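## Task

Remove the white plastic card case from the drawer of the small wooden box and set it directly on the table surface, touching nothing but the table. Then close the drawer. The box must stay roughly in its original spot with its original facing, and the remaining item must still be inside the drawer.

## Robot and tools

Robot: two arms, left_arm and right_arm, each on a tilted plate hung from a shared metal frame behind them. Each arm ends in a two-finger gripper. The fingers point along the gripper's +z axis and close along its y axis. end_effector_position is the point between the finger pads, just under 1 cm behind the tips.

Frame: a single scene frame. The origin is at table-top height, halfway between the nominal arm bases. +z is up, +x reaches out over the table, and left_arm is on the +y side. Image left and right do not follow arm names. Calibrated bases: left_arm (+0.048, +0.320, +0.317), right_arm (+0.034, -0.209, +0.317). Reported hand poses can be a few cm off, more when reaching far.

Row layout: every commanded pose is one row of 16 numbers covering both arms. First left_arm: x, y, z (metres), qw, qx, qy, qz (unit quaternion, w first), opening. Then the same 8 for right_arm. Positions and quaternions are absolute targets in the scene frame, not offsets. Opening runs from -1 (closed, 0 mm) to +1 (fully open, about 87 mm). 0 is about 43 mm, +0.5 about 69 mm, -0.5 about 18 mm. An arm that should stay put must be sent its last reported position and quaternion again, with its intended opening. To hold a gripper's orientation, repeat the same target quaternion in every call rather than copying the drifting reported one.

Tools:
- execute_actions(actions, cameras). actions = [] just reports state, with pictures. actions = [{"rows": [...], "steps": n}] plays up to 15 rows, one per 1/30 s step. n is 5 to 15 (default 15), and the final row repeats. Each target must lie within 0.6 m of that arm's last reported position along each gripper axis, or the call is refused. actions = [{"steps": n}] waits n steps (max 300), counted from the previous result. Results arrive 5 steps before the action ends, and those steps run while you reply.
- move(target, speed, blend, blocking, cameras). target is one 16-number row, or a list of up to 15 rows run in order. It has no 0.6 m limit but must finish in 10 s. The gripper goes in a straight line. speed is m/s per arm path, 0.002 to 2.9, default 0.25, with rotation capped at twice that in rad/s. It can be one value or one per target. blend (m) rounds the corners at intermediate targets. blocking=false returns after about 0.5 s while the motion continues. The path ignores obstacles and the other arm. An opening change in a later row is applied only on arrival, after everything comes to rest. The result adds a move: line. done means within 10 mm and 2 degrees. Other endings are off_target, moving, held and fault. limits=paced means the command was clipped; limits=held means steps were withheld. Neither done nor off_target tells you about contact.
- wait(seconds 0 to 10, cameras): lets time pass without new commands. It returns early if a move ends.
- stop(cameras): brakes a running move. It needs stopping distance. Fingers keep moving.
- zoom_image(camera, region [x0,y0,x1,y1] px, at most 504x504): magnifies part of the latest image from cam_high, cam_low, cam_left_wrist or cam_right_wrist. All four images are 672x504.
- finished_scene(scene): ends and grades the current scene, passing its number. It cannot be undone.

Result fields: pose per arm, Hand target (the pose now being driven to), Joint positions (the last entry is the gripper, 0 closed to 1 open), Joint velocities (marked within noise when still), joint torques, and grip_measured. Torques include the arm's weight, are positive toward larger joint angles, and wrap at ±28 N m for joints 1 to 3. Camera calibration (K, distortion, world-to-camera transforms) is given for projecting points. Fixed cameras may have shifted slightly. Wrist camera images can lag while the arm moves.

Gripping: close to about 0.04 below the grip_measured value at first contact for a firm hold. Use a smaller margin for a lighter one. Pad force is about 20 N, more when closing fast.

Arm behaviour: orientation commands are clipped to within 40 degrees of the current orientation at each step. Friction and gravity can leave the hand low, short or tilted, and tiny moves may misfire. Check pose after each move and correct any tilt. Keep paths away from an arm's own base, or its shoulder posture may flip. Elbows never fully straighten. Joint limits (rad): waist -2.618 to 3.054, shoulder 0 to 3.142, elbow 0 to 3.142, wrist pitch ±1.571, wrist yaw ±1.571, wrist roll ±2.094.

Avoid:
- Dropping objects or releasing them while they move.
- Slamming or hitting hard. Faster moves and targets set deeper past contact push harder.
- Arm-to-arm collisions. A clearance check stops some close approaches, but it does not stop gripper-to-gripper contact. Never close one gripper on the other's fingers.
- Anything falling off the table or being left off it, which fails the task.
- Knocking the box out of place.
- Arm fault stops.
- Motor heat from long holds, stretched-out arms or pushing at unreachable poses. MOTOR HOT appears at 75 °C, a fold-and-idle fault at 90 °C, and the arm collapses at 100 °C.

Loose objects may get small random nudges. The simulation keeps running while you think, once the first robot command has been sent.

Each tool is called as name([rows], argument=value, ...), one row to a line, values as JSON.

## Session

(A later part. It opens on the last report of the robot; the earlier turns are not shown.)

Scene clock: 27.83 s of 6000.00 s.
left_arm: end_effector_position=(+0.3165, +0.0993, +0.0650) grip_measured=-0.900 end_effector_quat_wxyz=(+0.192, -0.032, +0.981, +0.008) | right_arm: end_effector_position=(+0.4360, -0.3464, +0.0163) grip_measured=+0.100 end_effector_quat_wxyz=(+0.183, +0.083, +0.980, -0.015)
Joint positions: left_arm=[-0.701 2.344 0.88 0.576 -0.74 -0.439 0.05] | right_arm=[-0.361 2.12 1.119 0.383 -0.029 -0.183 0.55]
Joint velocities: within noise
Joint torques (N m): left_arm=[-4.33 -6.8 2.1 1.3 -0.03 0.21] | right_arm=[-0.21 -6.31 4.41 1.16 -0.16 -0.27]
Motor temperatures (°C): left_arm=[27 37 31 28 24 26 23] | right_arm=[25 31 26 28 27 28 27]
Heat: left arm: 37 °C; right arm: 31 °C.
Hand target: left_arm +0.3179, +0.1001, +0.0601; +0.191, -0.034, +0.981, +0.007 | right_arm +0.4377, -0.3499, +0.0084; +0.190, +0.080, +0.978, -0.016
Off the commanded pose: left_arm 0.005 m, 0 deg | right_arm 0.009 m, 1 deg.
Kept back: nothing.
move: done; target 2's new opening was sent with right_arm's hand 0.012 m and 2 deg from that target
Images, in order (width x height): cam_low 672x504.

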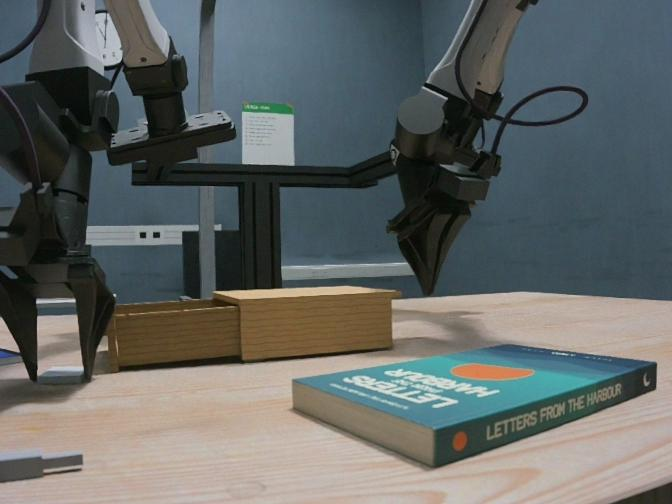

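move([
  [0.318, 0.100, 0.060, 0.1907, -0.0343, 0.9810, 0.0067, -0.9, 0.441, -0.349, 0.085, 0.1900, 0.0803, 0.9783, -0.0156, 0.10],
  [0.318, 0.100, 0.060, 0.1907, -0.0343, 0.9810, 0.0067, -0.9, 0.345, -0.367, 0.075, 0.1907, -0.0343, 0.9810, 0.0067, 0.10],
  [0.318, 0.100, 0.060, 0.1907, -0.0343, 0.9810, 0.0067, -0.9, 0.341, -0.363, 0.033, 0.1907, -0.0343, 0.9810, 0.0067, 0.10],
  [0.318, 0.100, 0.060, 0.1907, -0.0343, 0.9810, 0.0067, -0.9, 0.337, -0.230, 0.035, 0.1907, -0.0343, 0.9810, 0.0067, 0.10],
], speed=[0.2, 0.25, 0.15, 0.09], blend=[0.015, 0.01, 0.005, 0])

zoom_image(camera="cam_low", region=[60, 160, 540, 400])

zoom_image(camera="cam_high", region=[240, 280, 440, 400])

Scene clock: 32.13 s of 6000.00 s.
left_arm: end_effector_position=(+0.3164, +0.1084, +0.0633) grip_measured=-0.900 end_effector_quat_wxyz=(+0.191, -0.025, +0.981, +0.026) | right_arm: end_effector_position=(+0.3460, -0.2652, +0.0416) grip_measured=+0.100 end_effector_quat_wxyz=(+0.196, -0.029, +0.979, -0.052)
Joint positions: left_arm=[-0.692 2.344 0.88 0.562 -0.764 -0.423 0.05] | right_arm=[-0.159 2.05 0.601 0.865 0.158 -0.303 0.55]
Joint velocities: within noise
Joint torques (N m): left_arm=[-5.18 -6.86 2.09 1.41 0.18 0.02] | right_arm=[5.35 -4.66 -1.29 0.84 -0.8 0.28]
Motor temperatures (°C): left_arm=[27 37 31 28 24 26 23] | right_arm=[25 31 26 28 27 28 27]
Heat: left arm: 37 °C; right arm: 31 °C.
Hand target: left_arm +0.3179, +0.1001, +0.0604; +0.191, -0.034, +0.981, +0.007 | right_arm +0.3356, -0.2314, +0.0370; +0.189, -0.034, +0.981, +0.006
Off the commanded pose: left_arm 0.009 m, 2 deg | right_arm 0.037 m, 7 deg.
Kept back: nothing.
move: off_target (right_arm)
camera_calibration:
cam_left_wrist: T_world_to_cam=[[0.0613191, -0.996645, -0.0542027, 0.0900986], [-0.891426, -0.0791125, 0.446208, 0.287053], [-0.448999, 0.0209566, -0.893286, 0.337212], [0, 0, 0, 1]] pos_world=[0.401769, 0.105439, 0.178025]
cam_right_wrist: T_world_to_cam=[[0.0549996, -0.991225, 0.120198, -0.288691], [-0.885437, 0.00722134, 0.464704, 0.308658], [-0.461494, -0.131987, -0.87727, 0.297623], [0, 0, 0, 1]] pos_world=[0.426526, -0.249105, 0.152361]

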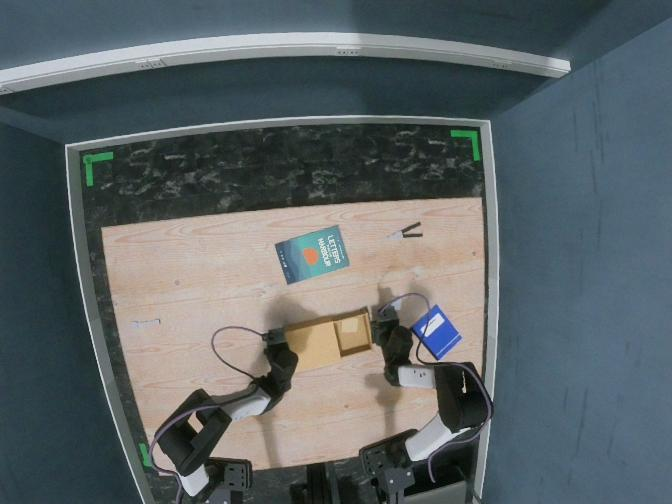

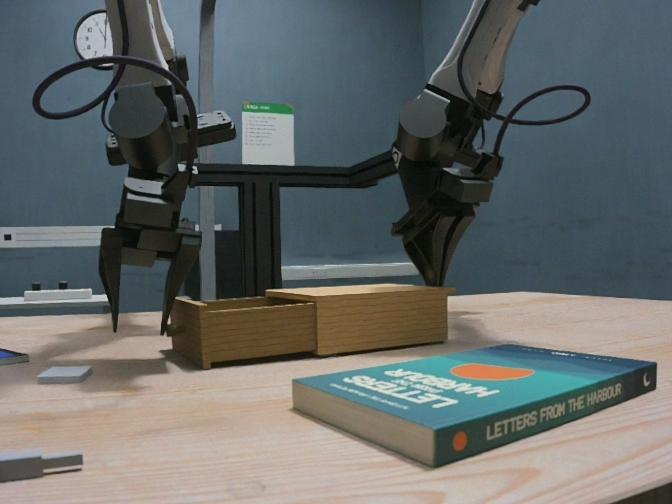

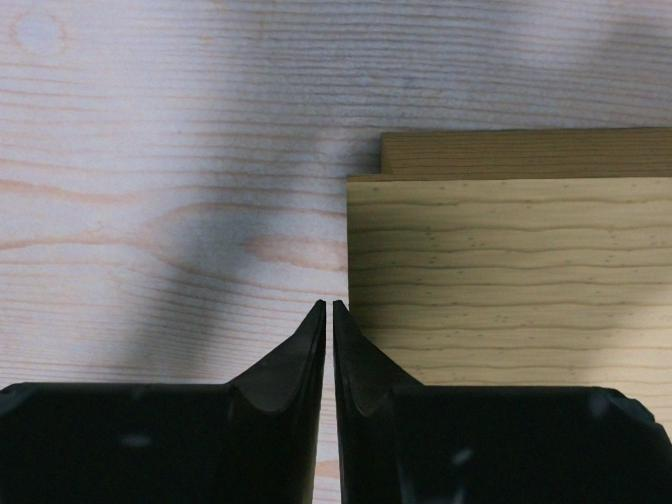

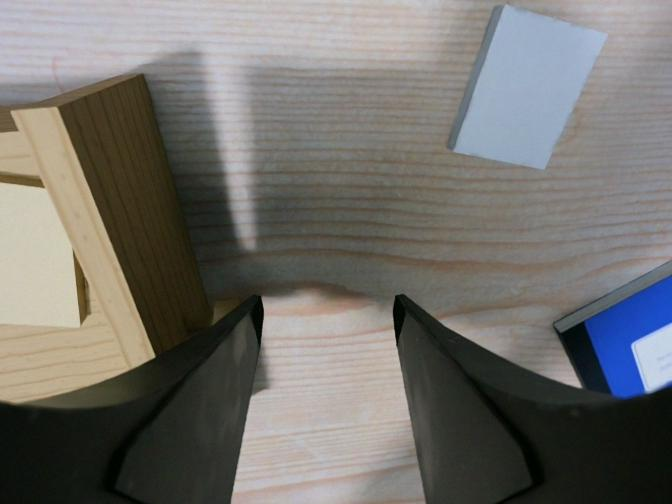

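Scaled by 1.050 from the camera's 672x504 image, which has a finer 960x720 frame.

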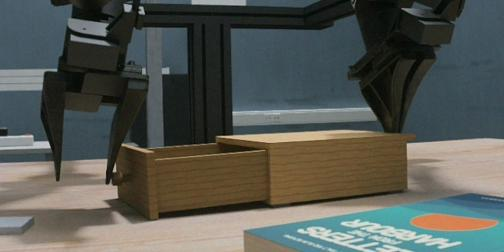

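Scaled by 2.520 from the camera's 672x504 image, which has a finer 960x720 frame.

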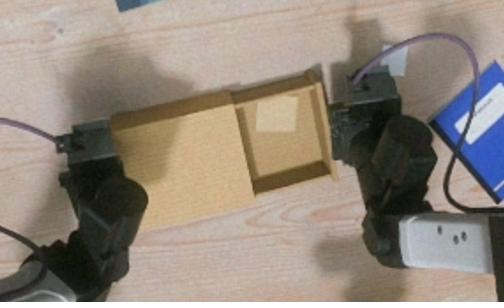

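zoom_image(camera="cam_high", region=[280, 300, 390, 380])

Scaled by 4.582 from the camera's 672x504 image, which has a finer 960x720 frame.

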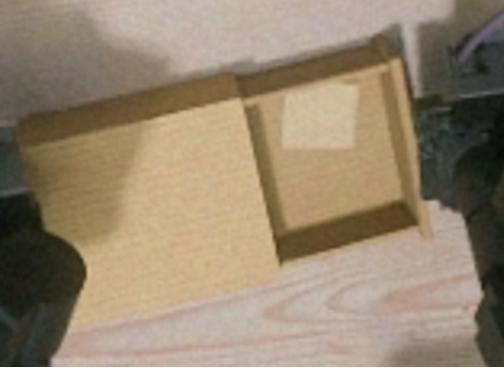

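move([
  [0.335, 0.130, 0.062, 0.1907, -0.0343, 0.9810, 0.0067, -0.9, 0.333, -0.230, 0.035, 0.1907, -0.0343, 0.9810, 0.0067, 0.10],
  [0.372, 0.124, 0.060, 0.1907, -0.0343, 0.9810, 0.0067, -0.9, 0.330, -0.230, 0.035, 0.1907, -0.0343, 0.9810, 0.0067, 0.10],
  [0.372, 0.086, 0.060, 0.1907, -0.0343, 0.9810, 0.0067, -0.9, 0.328, -0.220, 0.035, 0.1907, -0.0343, 0.9810, 0.0067, 0.10],
  [0.372, 0.086, 0.060, 0.1907, -0.0343, 0.9810, 0.0067, -0.9, 0.326, -0.155, 0.035, 0.1907, -0.0343, 0.9810, 0.0067, 0.10],
], speed=[0.2, 0.2, 0.1, 0.08], blend=[0.01, 0.01, 0, 0], cameras=["cam_high", "cam_low", "cam_right_wrist"])

zoom_image(camera="cam_high", region=[280, 300, 390, 380])

zoom_image(camera="cam_low", region=[100, 200, 500, 400])

Scene clock: 35.57 s of 6000.00 s.
left_arm: end_effector_position=(+0.3806, +0.1128, +0.0625) grip_measured=-0.900 end_effector_quat_wxyz=(+0.200, -0.038, +0.978, +0.048) | right_arm: end_effector_position=(+0.3254, -0.1918, +0.0406) grip_measured=+0.099 end_effector_quat_wxyz=(+0.183, -0.032, +0.981, -0.058)
Joint positions: left_arm=[-0.616 2.327 1.073 0.407 -0.766 -0.361 0.05] | right_arm=[0.093 2.145 0.578 0.918 0.38 -0.155 0.55]
Joint velocities: within noise
Joint torques (N m): left_arm=[-8.5 -6.97 3.41 1.19 0.44 -0.2] | right_arm=[6.86 -4.29 0.44 0.91 -0.91 0.32]
Motor temperatures (°C): left_arm=[27 38 31 28 24 27 23] | right_arm=[25 31 26 28 27 28 27]
Heat: left arm: 38 °C; right arm: 31 °C.
Hand target: left_arm +0.3713, +0.0872, +0.0614; +0.190, -0.034, +0.981, +0.007 | right_arm +0.3245, -0.1564, +0.0379; +0.189, -0.035, +0.981, +0.005
Off the commanded pose: left_arm 0.028 m, 5 deg | right_arm 0.037 m, 8 deg.
Kept back: nothing.
move: off_target (left_arm, right_arm)
camera_calibration:
cam_right_wrist: T_world_to_cam=[[0.0603568, -0.989409, 0.132009, -0.216555], [-0.872954, 0.0118118, 0.48766, 0.286189], [-0.484055, -0.144671, -0.862996, 0.301293], [0, 0, 0, 1]] pos_world=[0.408743, -0.174054, 0.149039]
Images, in order (width x height): cam_high 672x504, cam_low 672x504, cam_right_wrist 672x504.

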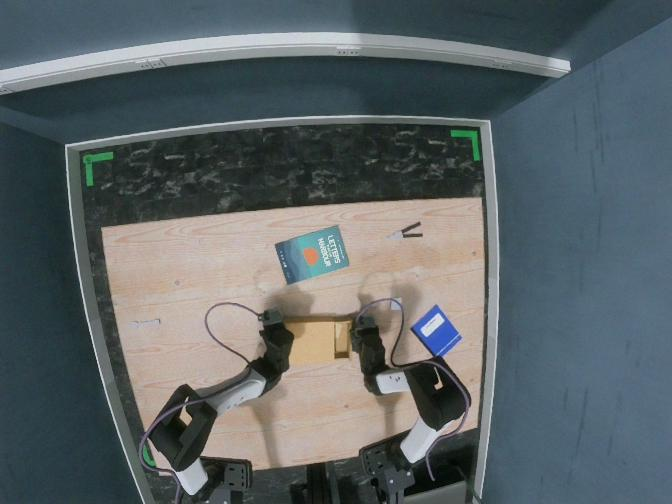

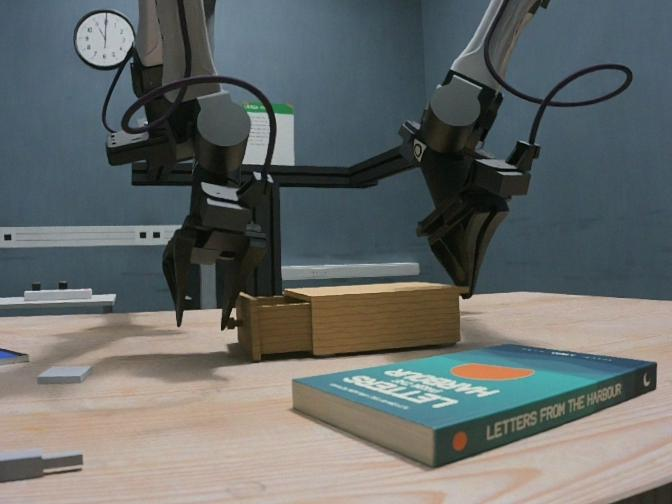

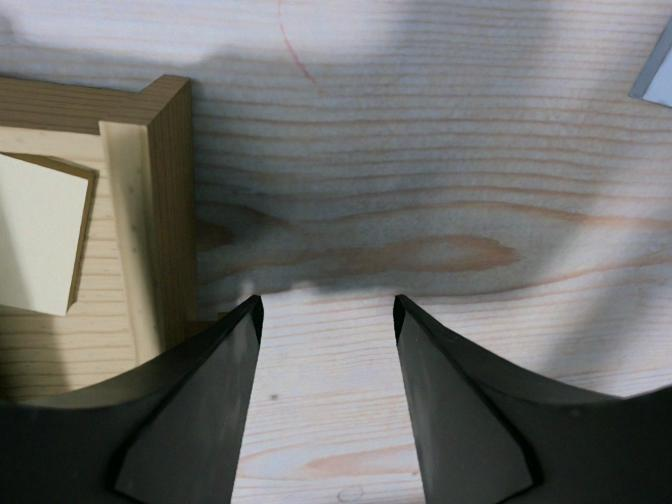

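Scaled by 4.582 from the camera's 672x504 image, which has a finer 960x720 frame.

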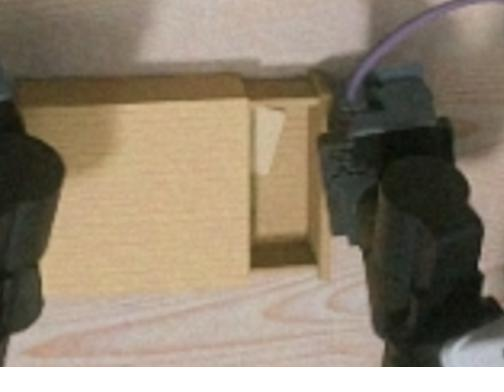

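Scaled by 1.260 from the camera's 672x504 image, which has a finer 960x720 frame.

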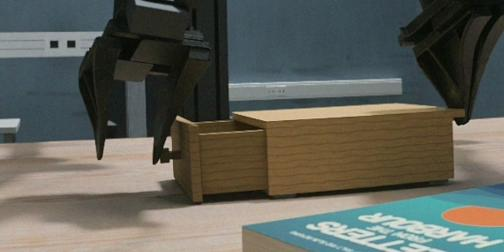

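move([
  [0.374, 0.105, 0.060, 0.1907, -0.0343, 0.9810, 0.0067, -0.9, 0.330, -0.180, 0.035, 0.1907, -0.0343, 0.9810, 0.0067, 0.10],
  [0.360, 0.138, 0.062, 0.1907, -0.0343, 0.9810, 0.0067, -0.9, 0.330, -0.180, 0.035, 0.1907, -0.0343, 0.9810, 0.0067, 0.10],
  [0.314, 0.136, 0.060, 0.1907, -0.0343, 0.9810, 0.0067, -0.9, 0.332, -0.180, 0.035, 0.1907, -0.0343, 0.9810, 0.0067, 0.10],
  [0.314, 0.080, 0.060, 0.1907, -0.0343, 0.9810, 0.0067, -0.9, 0.334, -0.165, 0.035, 0.1907, -0.0343, 0.9810, 0.0067, 0.10],
  [0.314, 0.072, 0.060, 0.1907, -0.0343, 0.9810, 0.0067, -0.9, 0.334, -0.115, 0.035, 0.1907, -0.0343, 0.9810, 0.0067, 0.10],
], speed=[0.15, 0.2, 0.2, 0.12, 0.07], blend=[0.008, 0.01, 0.01, 0, 0], cameras=["cam_high", "cam_low", "cam_right_wrist"])

zoom_image(camera="cam_high", region=[280, 300, 390, 380])

zoom_image(camera="cam_low", region=[100, 200, 500, 400])

Scene clock: 38.50 s of 6000.00 s.
left_arm: end_effector_position=(+0.3071, +0.1191, +0.0610) grip_measured=-0.901 end_effector_quat_wxyz=(+0.179, -0.006, +0.980, +0.085) | right_arm: end_effector_position=(+0.3390, -0.1525, +0.0397) grip_measured=+0.099 end_effector_quat_wxyz=(+0.193, -0.027, +0.979, -0.057)
Joint positions: left_arm=[-0.716 2.375 0.936 0.424 -0.869 -0.457 0.05] | right_arm=[0.214 2.187 0.66 0.867 0.473 -0.074 0.55]
Joint velocities: within noise
Joint torques (N m): left_arm=[-9.22 -6.89 4.15 1.67 0.72 -0.39] | right_arm=[8.01 -4.71 0.87 0.76 -0.91 0.34]
Motor temperatures (°C): left_arm=[27 38 31 28 24 27 23] | right_arm=[25 31 26 29 27 28 27]
Heat: left arm: 38 °C; right arm: 31 °C.
Hand target: left_arm +0.3135, +0.0744, +0.0653; +0.189, -0.032, +0.981, +0.008 | right_arm +0.3324, -0.1167, +0.0377; +0.189, -0.035, +0.981, +0.005
Off the commanded pose: left_arm 0.048 m, 10 deg | right_arm 0.038 m, 7 deg.
Kept back: nothing.
move: off_target (left_arm, right_arm)
camera_calibration:
cam_right_wrist: T_world_to_cam=[[0.0513216, -0.990376, 0.128539, -0.175346], [-0.882552, 0.015262, 0.469967, 0.302584], [-0.467406, -0.137562, -0.873275, 0.308654], [0, 0, 0, 1]] pos_world=[0.420311, -0.135817, 0.149874]
Images, in order (width x height): cam_high 672x504, cam_low 672x504, cam_right_wrist 672x504.

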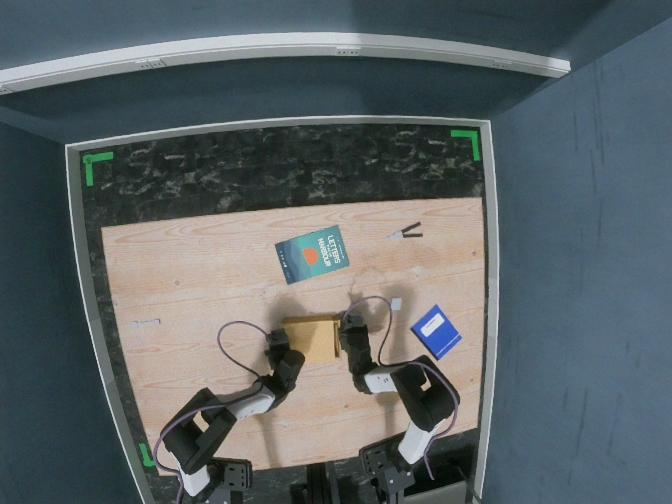

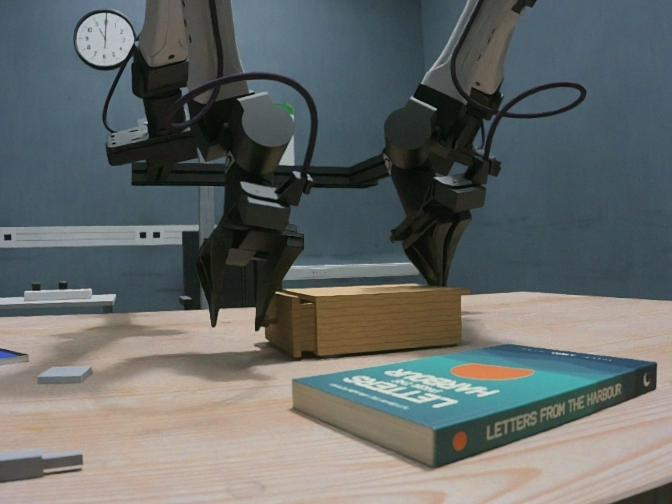

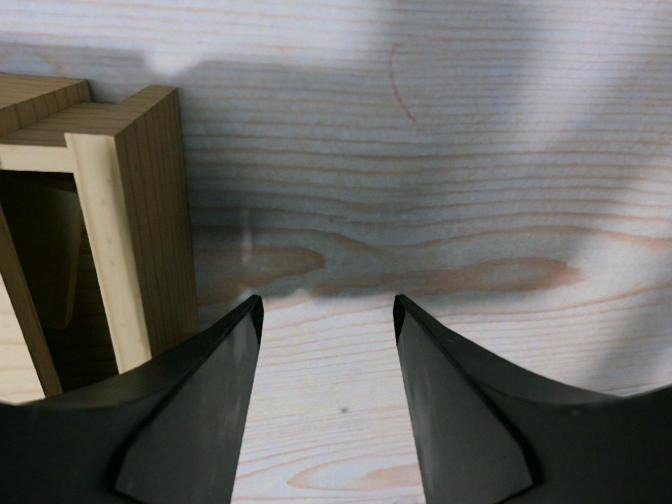

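Scaled by 4.582 from the camera's 672x504 image, which has a finer 960x720 frame.

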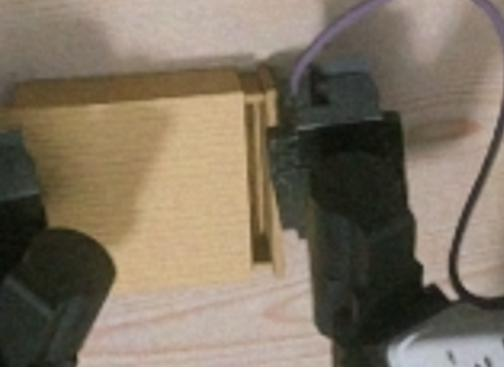

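Scaled by 1.260 from the camera's 672x504 image, which has a finer 960x720 frame.

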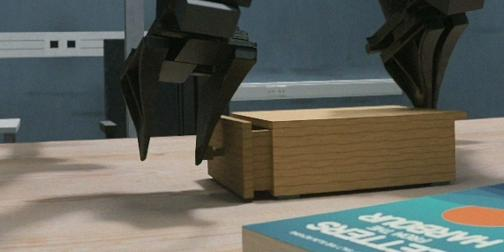

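move(target=[0.308, 0.064, 0.060, 0.1907, -0.0343, 0.9810, 0.0067, -0.9, 0.334, -0.078, 0.035, 0.1907, -0.0343, 0.9810, 0.0067, 0.10], speed=0.06, cameras=["cam_high", "cam_low", "cam_right_wrist"])

zoom_image(camera="cam_high", region=[280, 300, 390, 380])

zoom_image(camera="cam_low", region=[220, 240, 500, 380])

Scene clock: 39.87 s of 6000.00 s.
left_arm: end_effector_position=(+0.3029, +0.1178, +0.0641) grip_measured=-0.901 end_effector_quat_wxyz=(+0.183, +0.000, +0.978, +0.100) | right_arm: end_effector_position=(+0.3370, -0.1320, +0.0431) grip_measured=+0.099 end_effector_quat_wxyz=(+0.188, -0.028, +0.978, -0.089)
Joint positions: left_arm=[-0.74 2.384 0.947 0.39 -0.909 -0.48 0.049] | right_arm=[0.312 2.216 0.712 0.797 0.611 -0.01 0.55]
Joint velocities: within noise
Joint torques (N m): left_arm=[-9.4 -6.64 4.44 1.72 0.92 -0.46] | right_arm=[9.69 -4.36 1.94 0.8 -1.32 0.5]
Motor temperatures (°C): left_arm=[28 38 31 28 24 27 23] | right_arm=[26 31 26 29 27 28 27]
Heat: left arm: 38 °C; right arm: 31 °C.
Hand target: left_arm +0.3075, +0.0671, +0.0671; +0.188, -0.032, +0.982, +0.009 | right_arm +0.3311, -0.0812, +0.0410; +0.188, -0.035, +0.982, +0.003
Off the commanded pose: left_arm 0.054 m, 11 deg | right_arm 0.055 m, 11 deg.
Kept back: nothing.
move: off_target (left_arm, right_arm)
camera_calibration:
cam_right_wrist: T_world_to_cam=[[0.0411516, -0.980863, 0.190302, -0.153344], [-0.878435, 0.0552367, 0.474659, 0.302614], [-0.476087, -0.186701, -0.859351, 0.309311], [0, 0, 0, 1]] pos_world=[0.419396, -0.109376, 0.15135]
Images, in order (width x height): cam_high 672x504, cam_low 672x504, cam_right_wrist 672x504.

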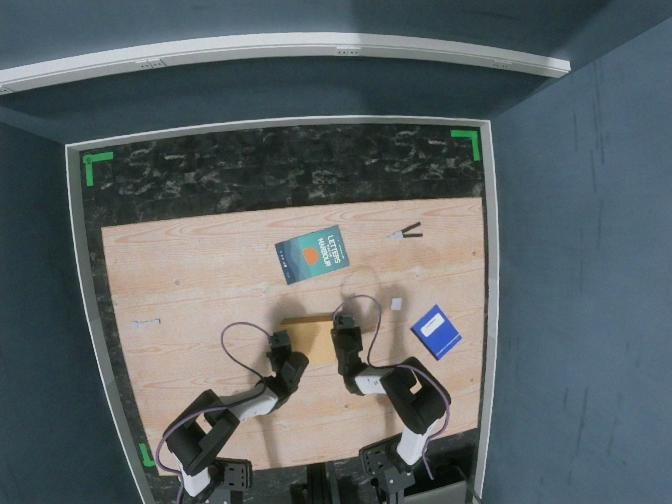

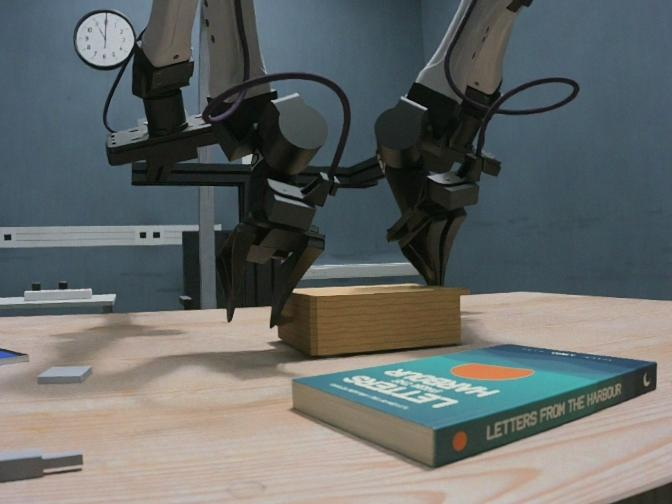

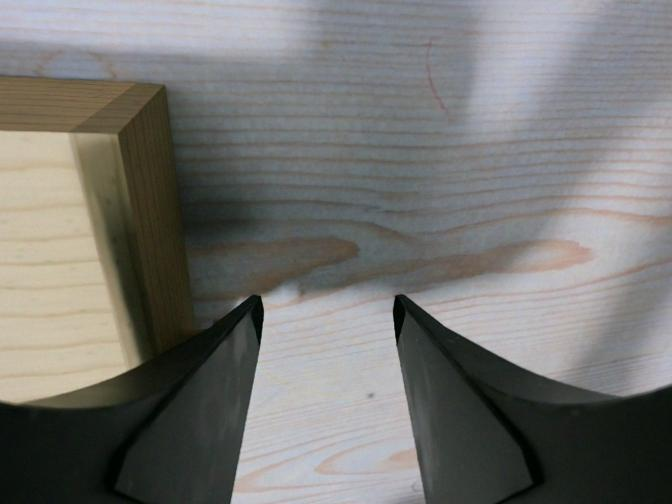

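Scaled by 4.582 from the camera's 672x504 image, which has a finer 960x720 frame.

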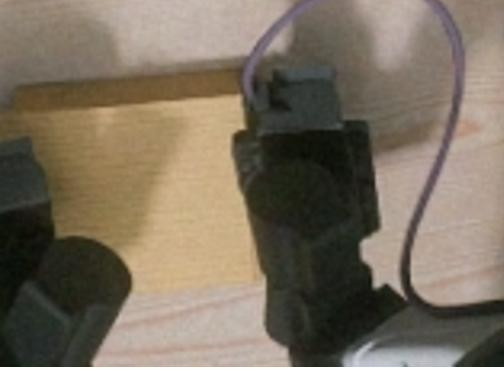

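Scaled by 1.800 from the camera's 672x504 image, which has a finer 960x720 frame.

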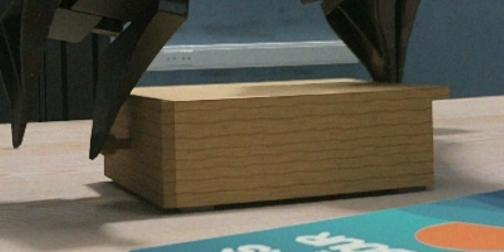

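move([
  [0.304, 0.066, 0.060, 0.1907, -0.0343, 0.9810, 0.0067, -0.9, 0.334, -0.115, 0.036, 0.1907, -0.0343, 0.9810, 0.0067, 0.10],
  [0.300, 0.064, 0.060, 0.1907, -0.0343, 0.9810, 0.0067, -0.9, 0.328, -0.220, 0.075, 0.1907, -0.0343, 0.9810, 0.0067, 0.10],
  [0.298, 0.052, 0.060, 0.1907, -0.0343, 0.9810, 0.0067, -0.9, 0.328, -0.220, 0.075, 0.1907, -0.0343, 0.9810, 0.0067, 0.10],
], speed=[0.12, 0.25, 0.06], cameras=["cam_high", "cam_low", "cam_right_wrist"])

zoom_image(camera="cam_high", region=[270, 300, 390, 390])

zoom_image(camera="cam_low", region=[180, 260, 470, 390])

Scene clock: 41.93 s of 6000.00 s.
left_arm: end_effector_position=(+0.2999, +0.0633, +0.0618) grip_measured=-0.901 end_effector_quat_wxyz=(+0.193, -0.029, +0.980, +0.023) | right_arm: end_effector_position=(+0.3196, -0.2175, +0.0685) grip_measured=+0.100 end_effector_quat_wxyz=(+0.178, -0.033, +0.984, +0.005)
Joint positions: left_arm=[-0.802 2.444 1.007 0.452 -0.827 -0.552 0.05] | right_arm=[-0.054 1.931 0.481 0.793 0.14 -0.219 0.55]
Joint velocities: within noise
Joint torques (N m): left_arm=[-6.97 -7.04 3.04 1.15 0.07 0] | right_arm=[1.42 -8.55 -0.38 0.86 -0.17 -0.21]
Motor temperatures (°C): left_arm=[28 38 31 28 24 27 23] | right_arm=[26 31 26 29 27 28 27]
Heat: left arm: 38 °C; right arm: 31 °C.
Hand target: left_arm +0.2979, +0.0523, +0.0603; +0.191, -0.034, +0.981, +0.007 | right_arm +0.3280, -0.2200, +0.0748; +0.191, -0.034, +0.981, +0.006
Off the commanded pose: left_arm 0.012 m, 2 deg | right_arm 0.011 m, 2 deg.
Kept back: nothing.
move: off_target (left_arm, right_arm)
camera_calibration:
cam_right_wrist: T_world_to_cam=[[0.0866961, -0.996208, 0.00726448, -0.246624], [-0.864055, -0.0715618, 0.498284, 0.246173], [-0.495875, -0.0494762, -0.866983, 0.343596], [0, 0, 0, 1]] pos_world=[0.404469, -0.211073, 0.177019]
Images, in order (width x height): cam_high 672x504, cam_low 672x504, cam_right_wrist 672x504.

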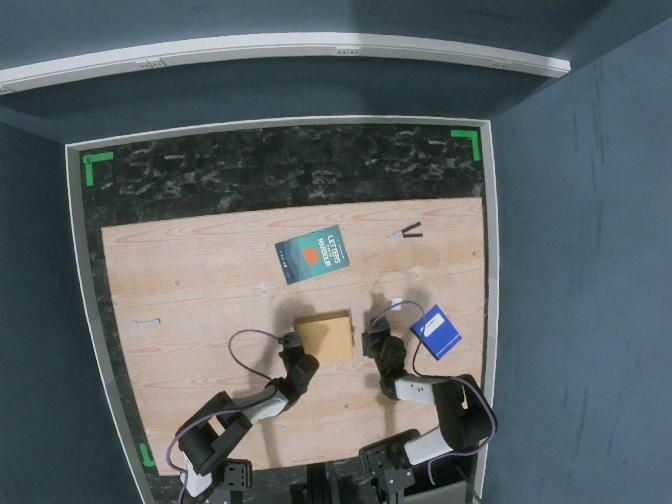

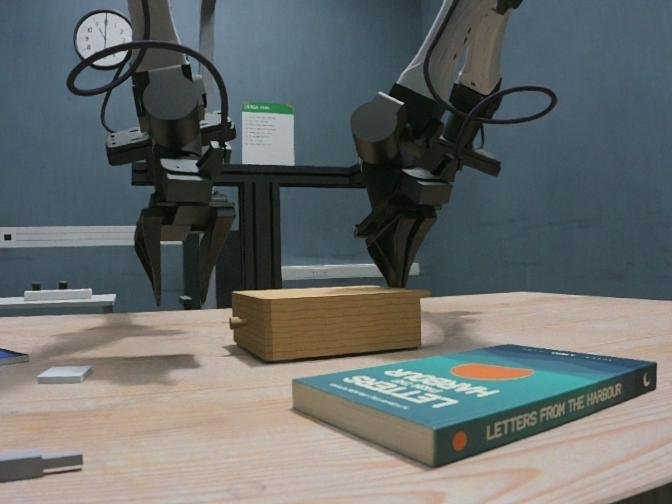

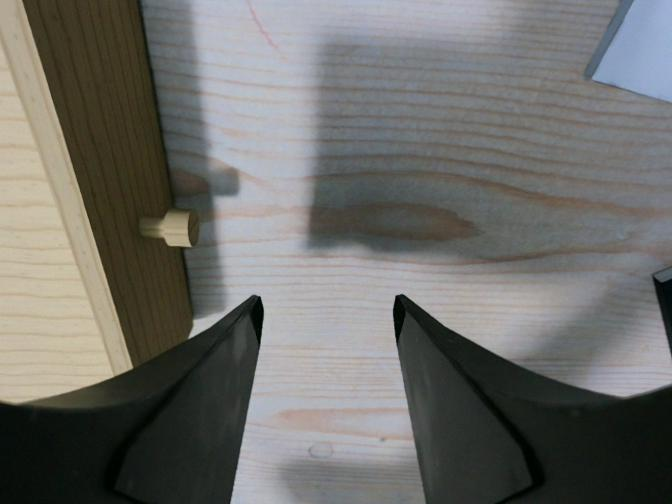

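Scaled by 4.200 from the camera's 672x504 image, which has a finer 960x720 frame.

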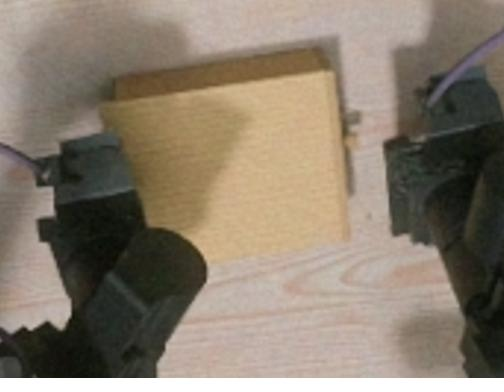

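Scaled by 1.738 from the camera's 672x504 image, which has a finer 960x720 frame.

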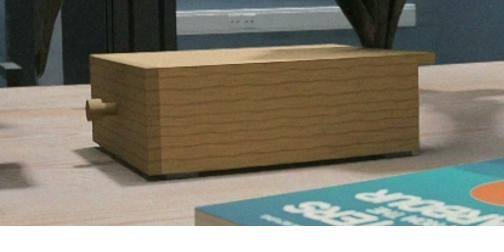

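move([
  [0.304, 0.100, 0.064, 0.1907, -0.0343, 0.9810, 0.0067, -0.9, 0.340, -0.226, 0.040, 0.1907, -0.0343, 0.9810, 0.0067, 0.10],
  [0.316, 0.118, 0.060, 0.1907, -0.0343, 0.9810, 0.0067, -0.9, 0.336, -0.205, 0.034, 0.1907, -0.0343, 0.9810, 0.0067, 0.10],
  [0.316, 0.116, 0.060, 0.1907, -0.0343, 0.9810, 0.0067, -0.9, 0.330, -0.150, 0.035, 0.1907, -0.0343, 0.9810, 0.0067, 0.10],
], speed=[0.2, 0.12, 0.06], blend=[0.008, 0, 0], cameras=["cam_high", "cam_low", "cam_right_wrist"])

zoom_image(camera="cam_high", region=[270, 300, 390, 390])

zoom_image(camera="cam_low", region=[180, 260, 470, 390])

Scene clock: 44.50 s of 6000.00 s.
left_arm: end_effector_position=(+0.3086, +0.1176, +0.0563) grip_measured=-0.901 end_effector_quat_wxyz=(+0.184, -0.029, +0.982, +0.014) | right_arm: end_effector_position=(+0.3275, -0.1586, +0.0362) grip_measured=+0.100 end_effector_quat_wxyz=(+0.183, -0.039, +0.982, -0.001)
Joint positions: left_arm=[-0.661 2.351 0.831 0.634 -0.719 -0.405 0.05] | right_arm=[0.132 2.167 0.61 0.887 0.296 -0.118 0.55]
Joint velocities: within noise
Joint torques (N m): left_arm=[-4.86 -9.03 0.9 1.27 -0.02 0.22] | right_arm=[4.85 -4.88 0.21 1.07 -0.08 0.03]
Motor temperatures (°C): left_arm=[28 39 31 28 24 27 23] | right_arm=[26 31 26 29 27 28 27]
Heat: left arm: 39 °C; right arm: 31 °C.
Hand target: left_arm +0.3160, +0.1160, +0.0600; +0.191, -0.034, +0.981, +0.007 | right_arm +0.3297, -0.1501, +0.0352; +0.190, -0.034, +0.981, +0.007
Off the commanded pose: left_arm 0.008 m, 1 deg | right_arm 0.009 m, 1 deg.
Kept back: nothing.
move: done
camera_calibration:
cam_right_wrist: T_world_to_cam=[[0.0951452, -0.995207, 0.0225732, -0.191616], [-0.869086, -0.0719872, 0.489394, 0.275156], [-0.485424, -0.0661816, -0.87177, 0.31648], [0, 0, 0, 1]] pos_world=[0.410993, -0.149945, 0.145564]
Images, in order (width x height): cam_high 672x504, cam_low 672x504, cam_right_wrist 672x504.

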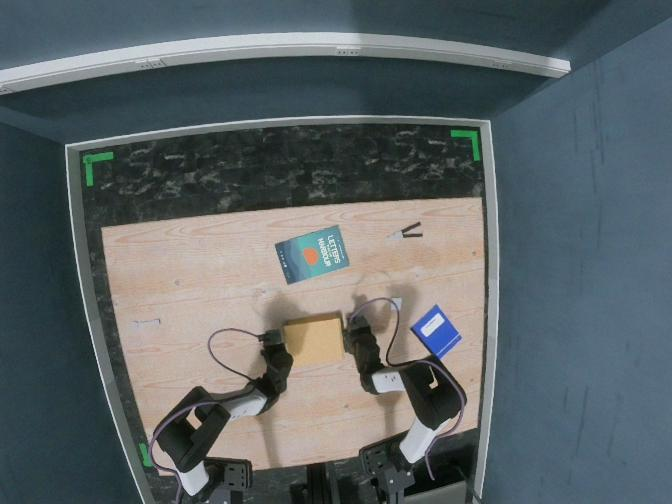

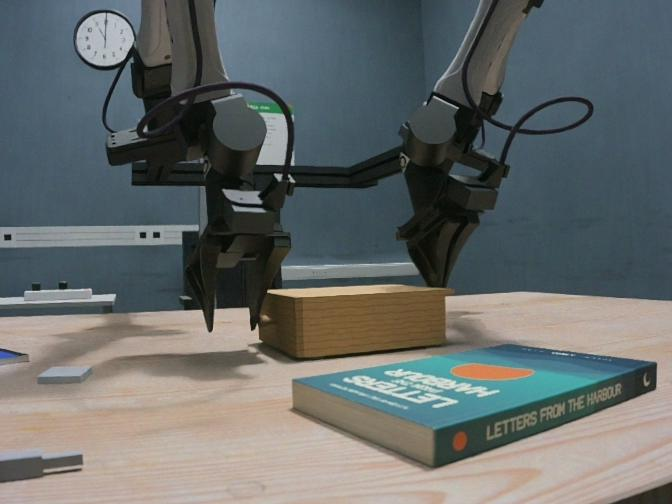

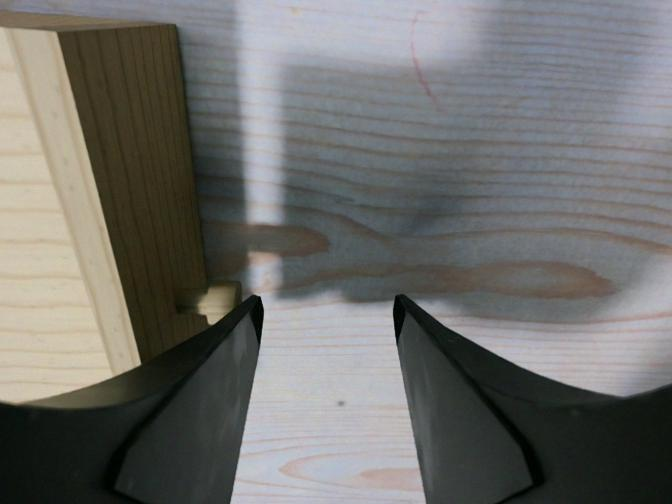

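Scaled by 4.200 from the camera's 672x504 image, which has a finer 960x720 frame.

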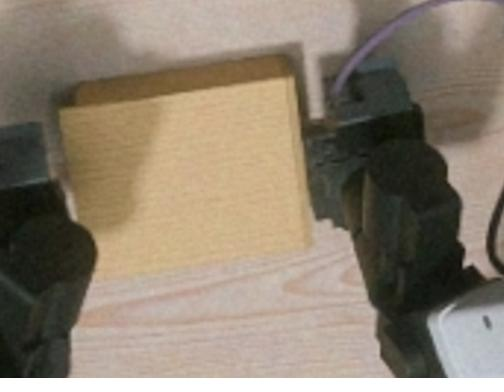

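Scaled by 1.738 from the camera's 672x504 image, which has a finer 960x720 frame.

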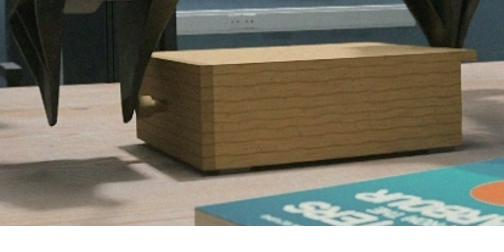

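zoom_image(camera="cam_low", region=[250, 270, 350, 370])

zoom_image(camera="cam_right_wrist", region=[0, 0, 260, 400])

zoom_image(camera="cam_high", region=[325, 305, 375, 365])

Scaled by 5.040 from the camera's 672x504 image, which has a finer 960x720 frame.

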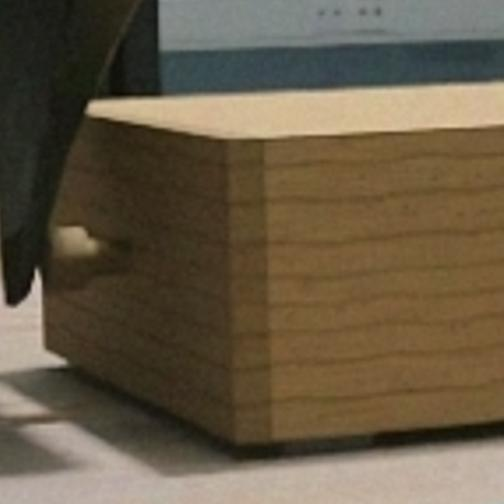

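Scaled by 1.260 from the camera's 672x504 image, which has a finer 960x720 frame.

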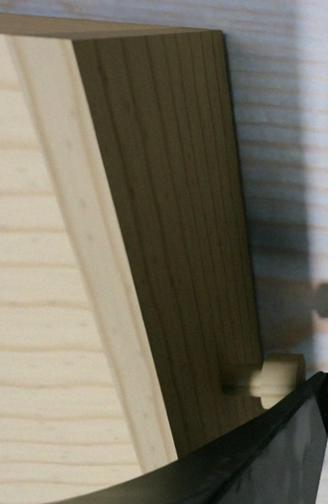

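Scaled by 8.400 from the camera's 672x504 image, which has a finer 960x720 frame.

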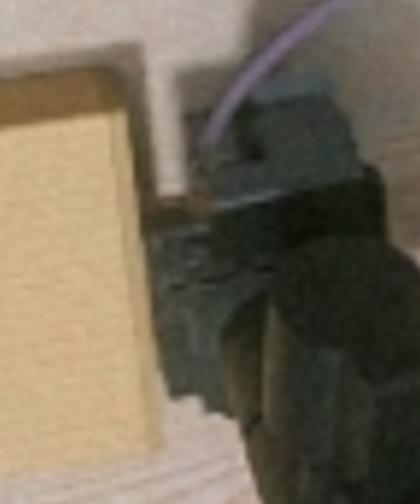

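finished_scene(scene=2)

The scene is finished: the task was done.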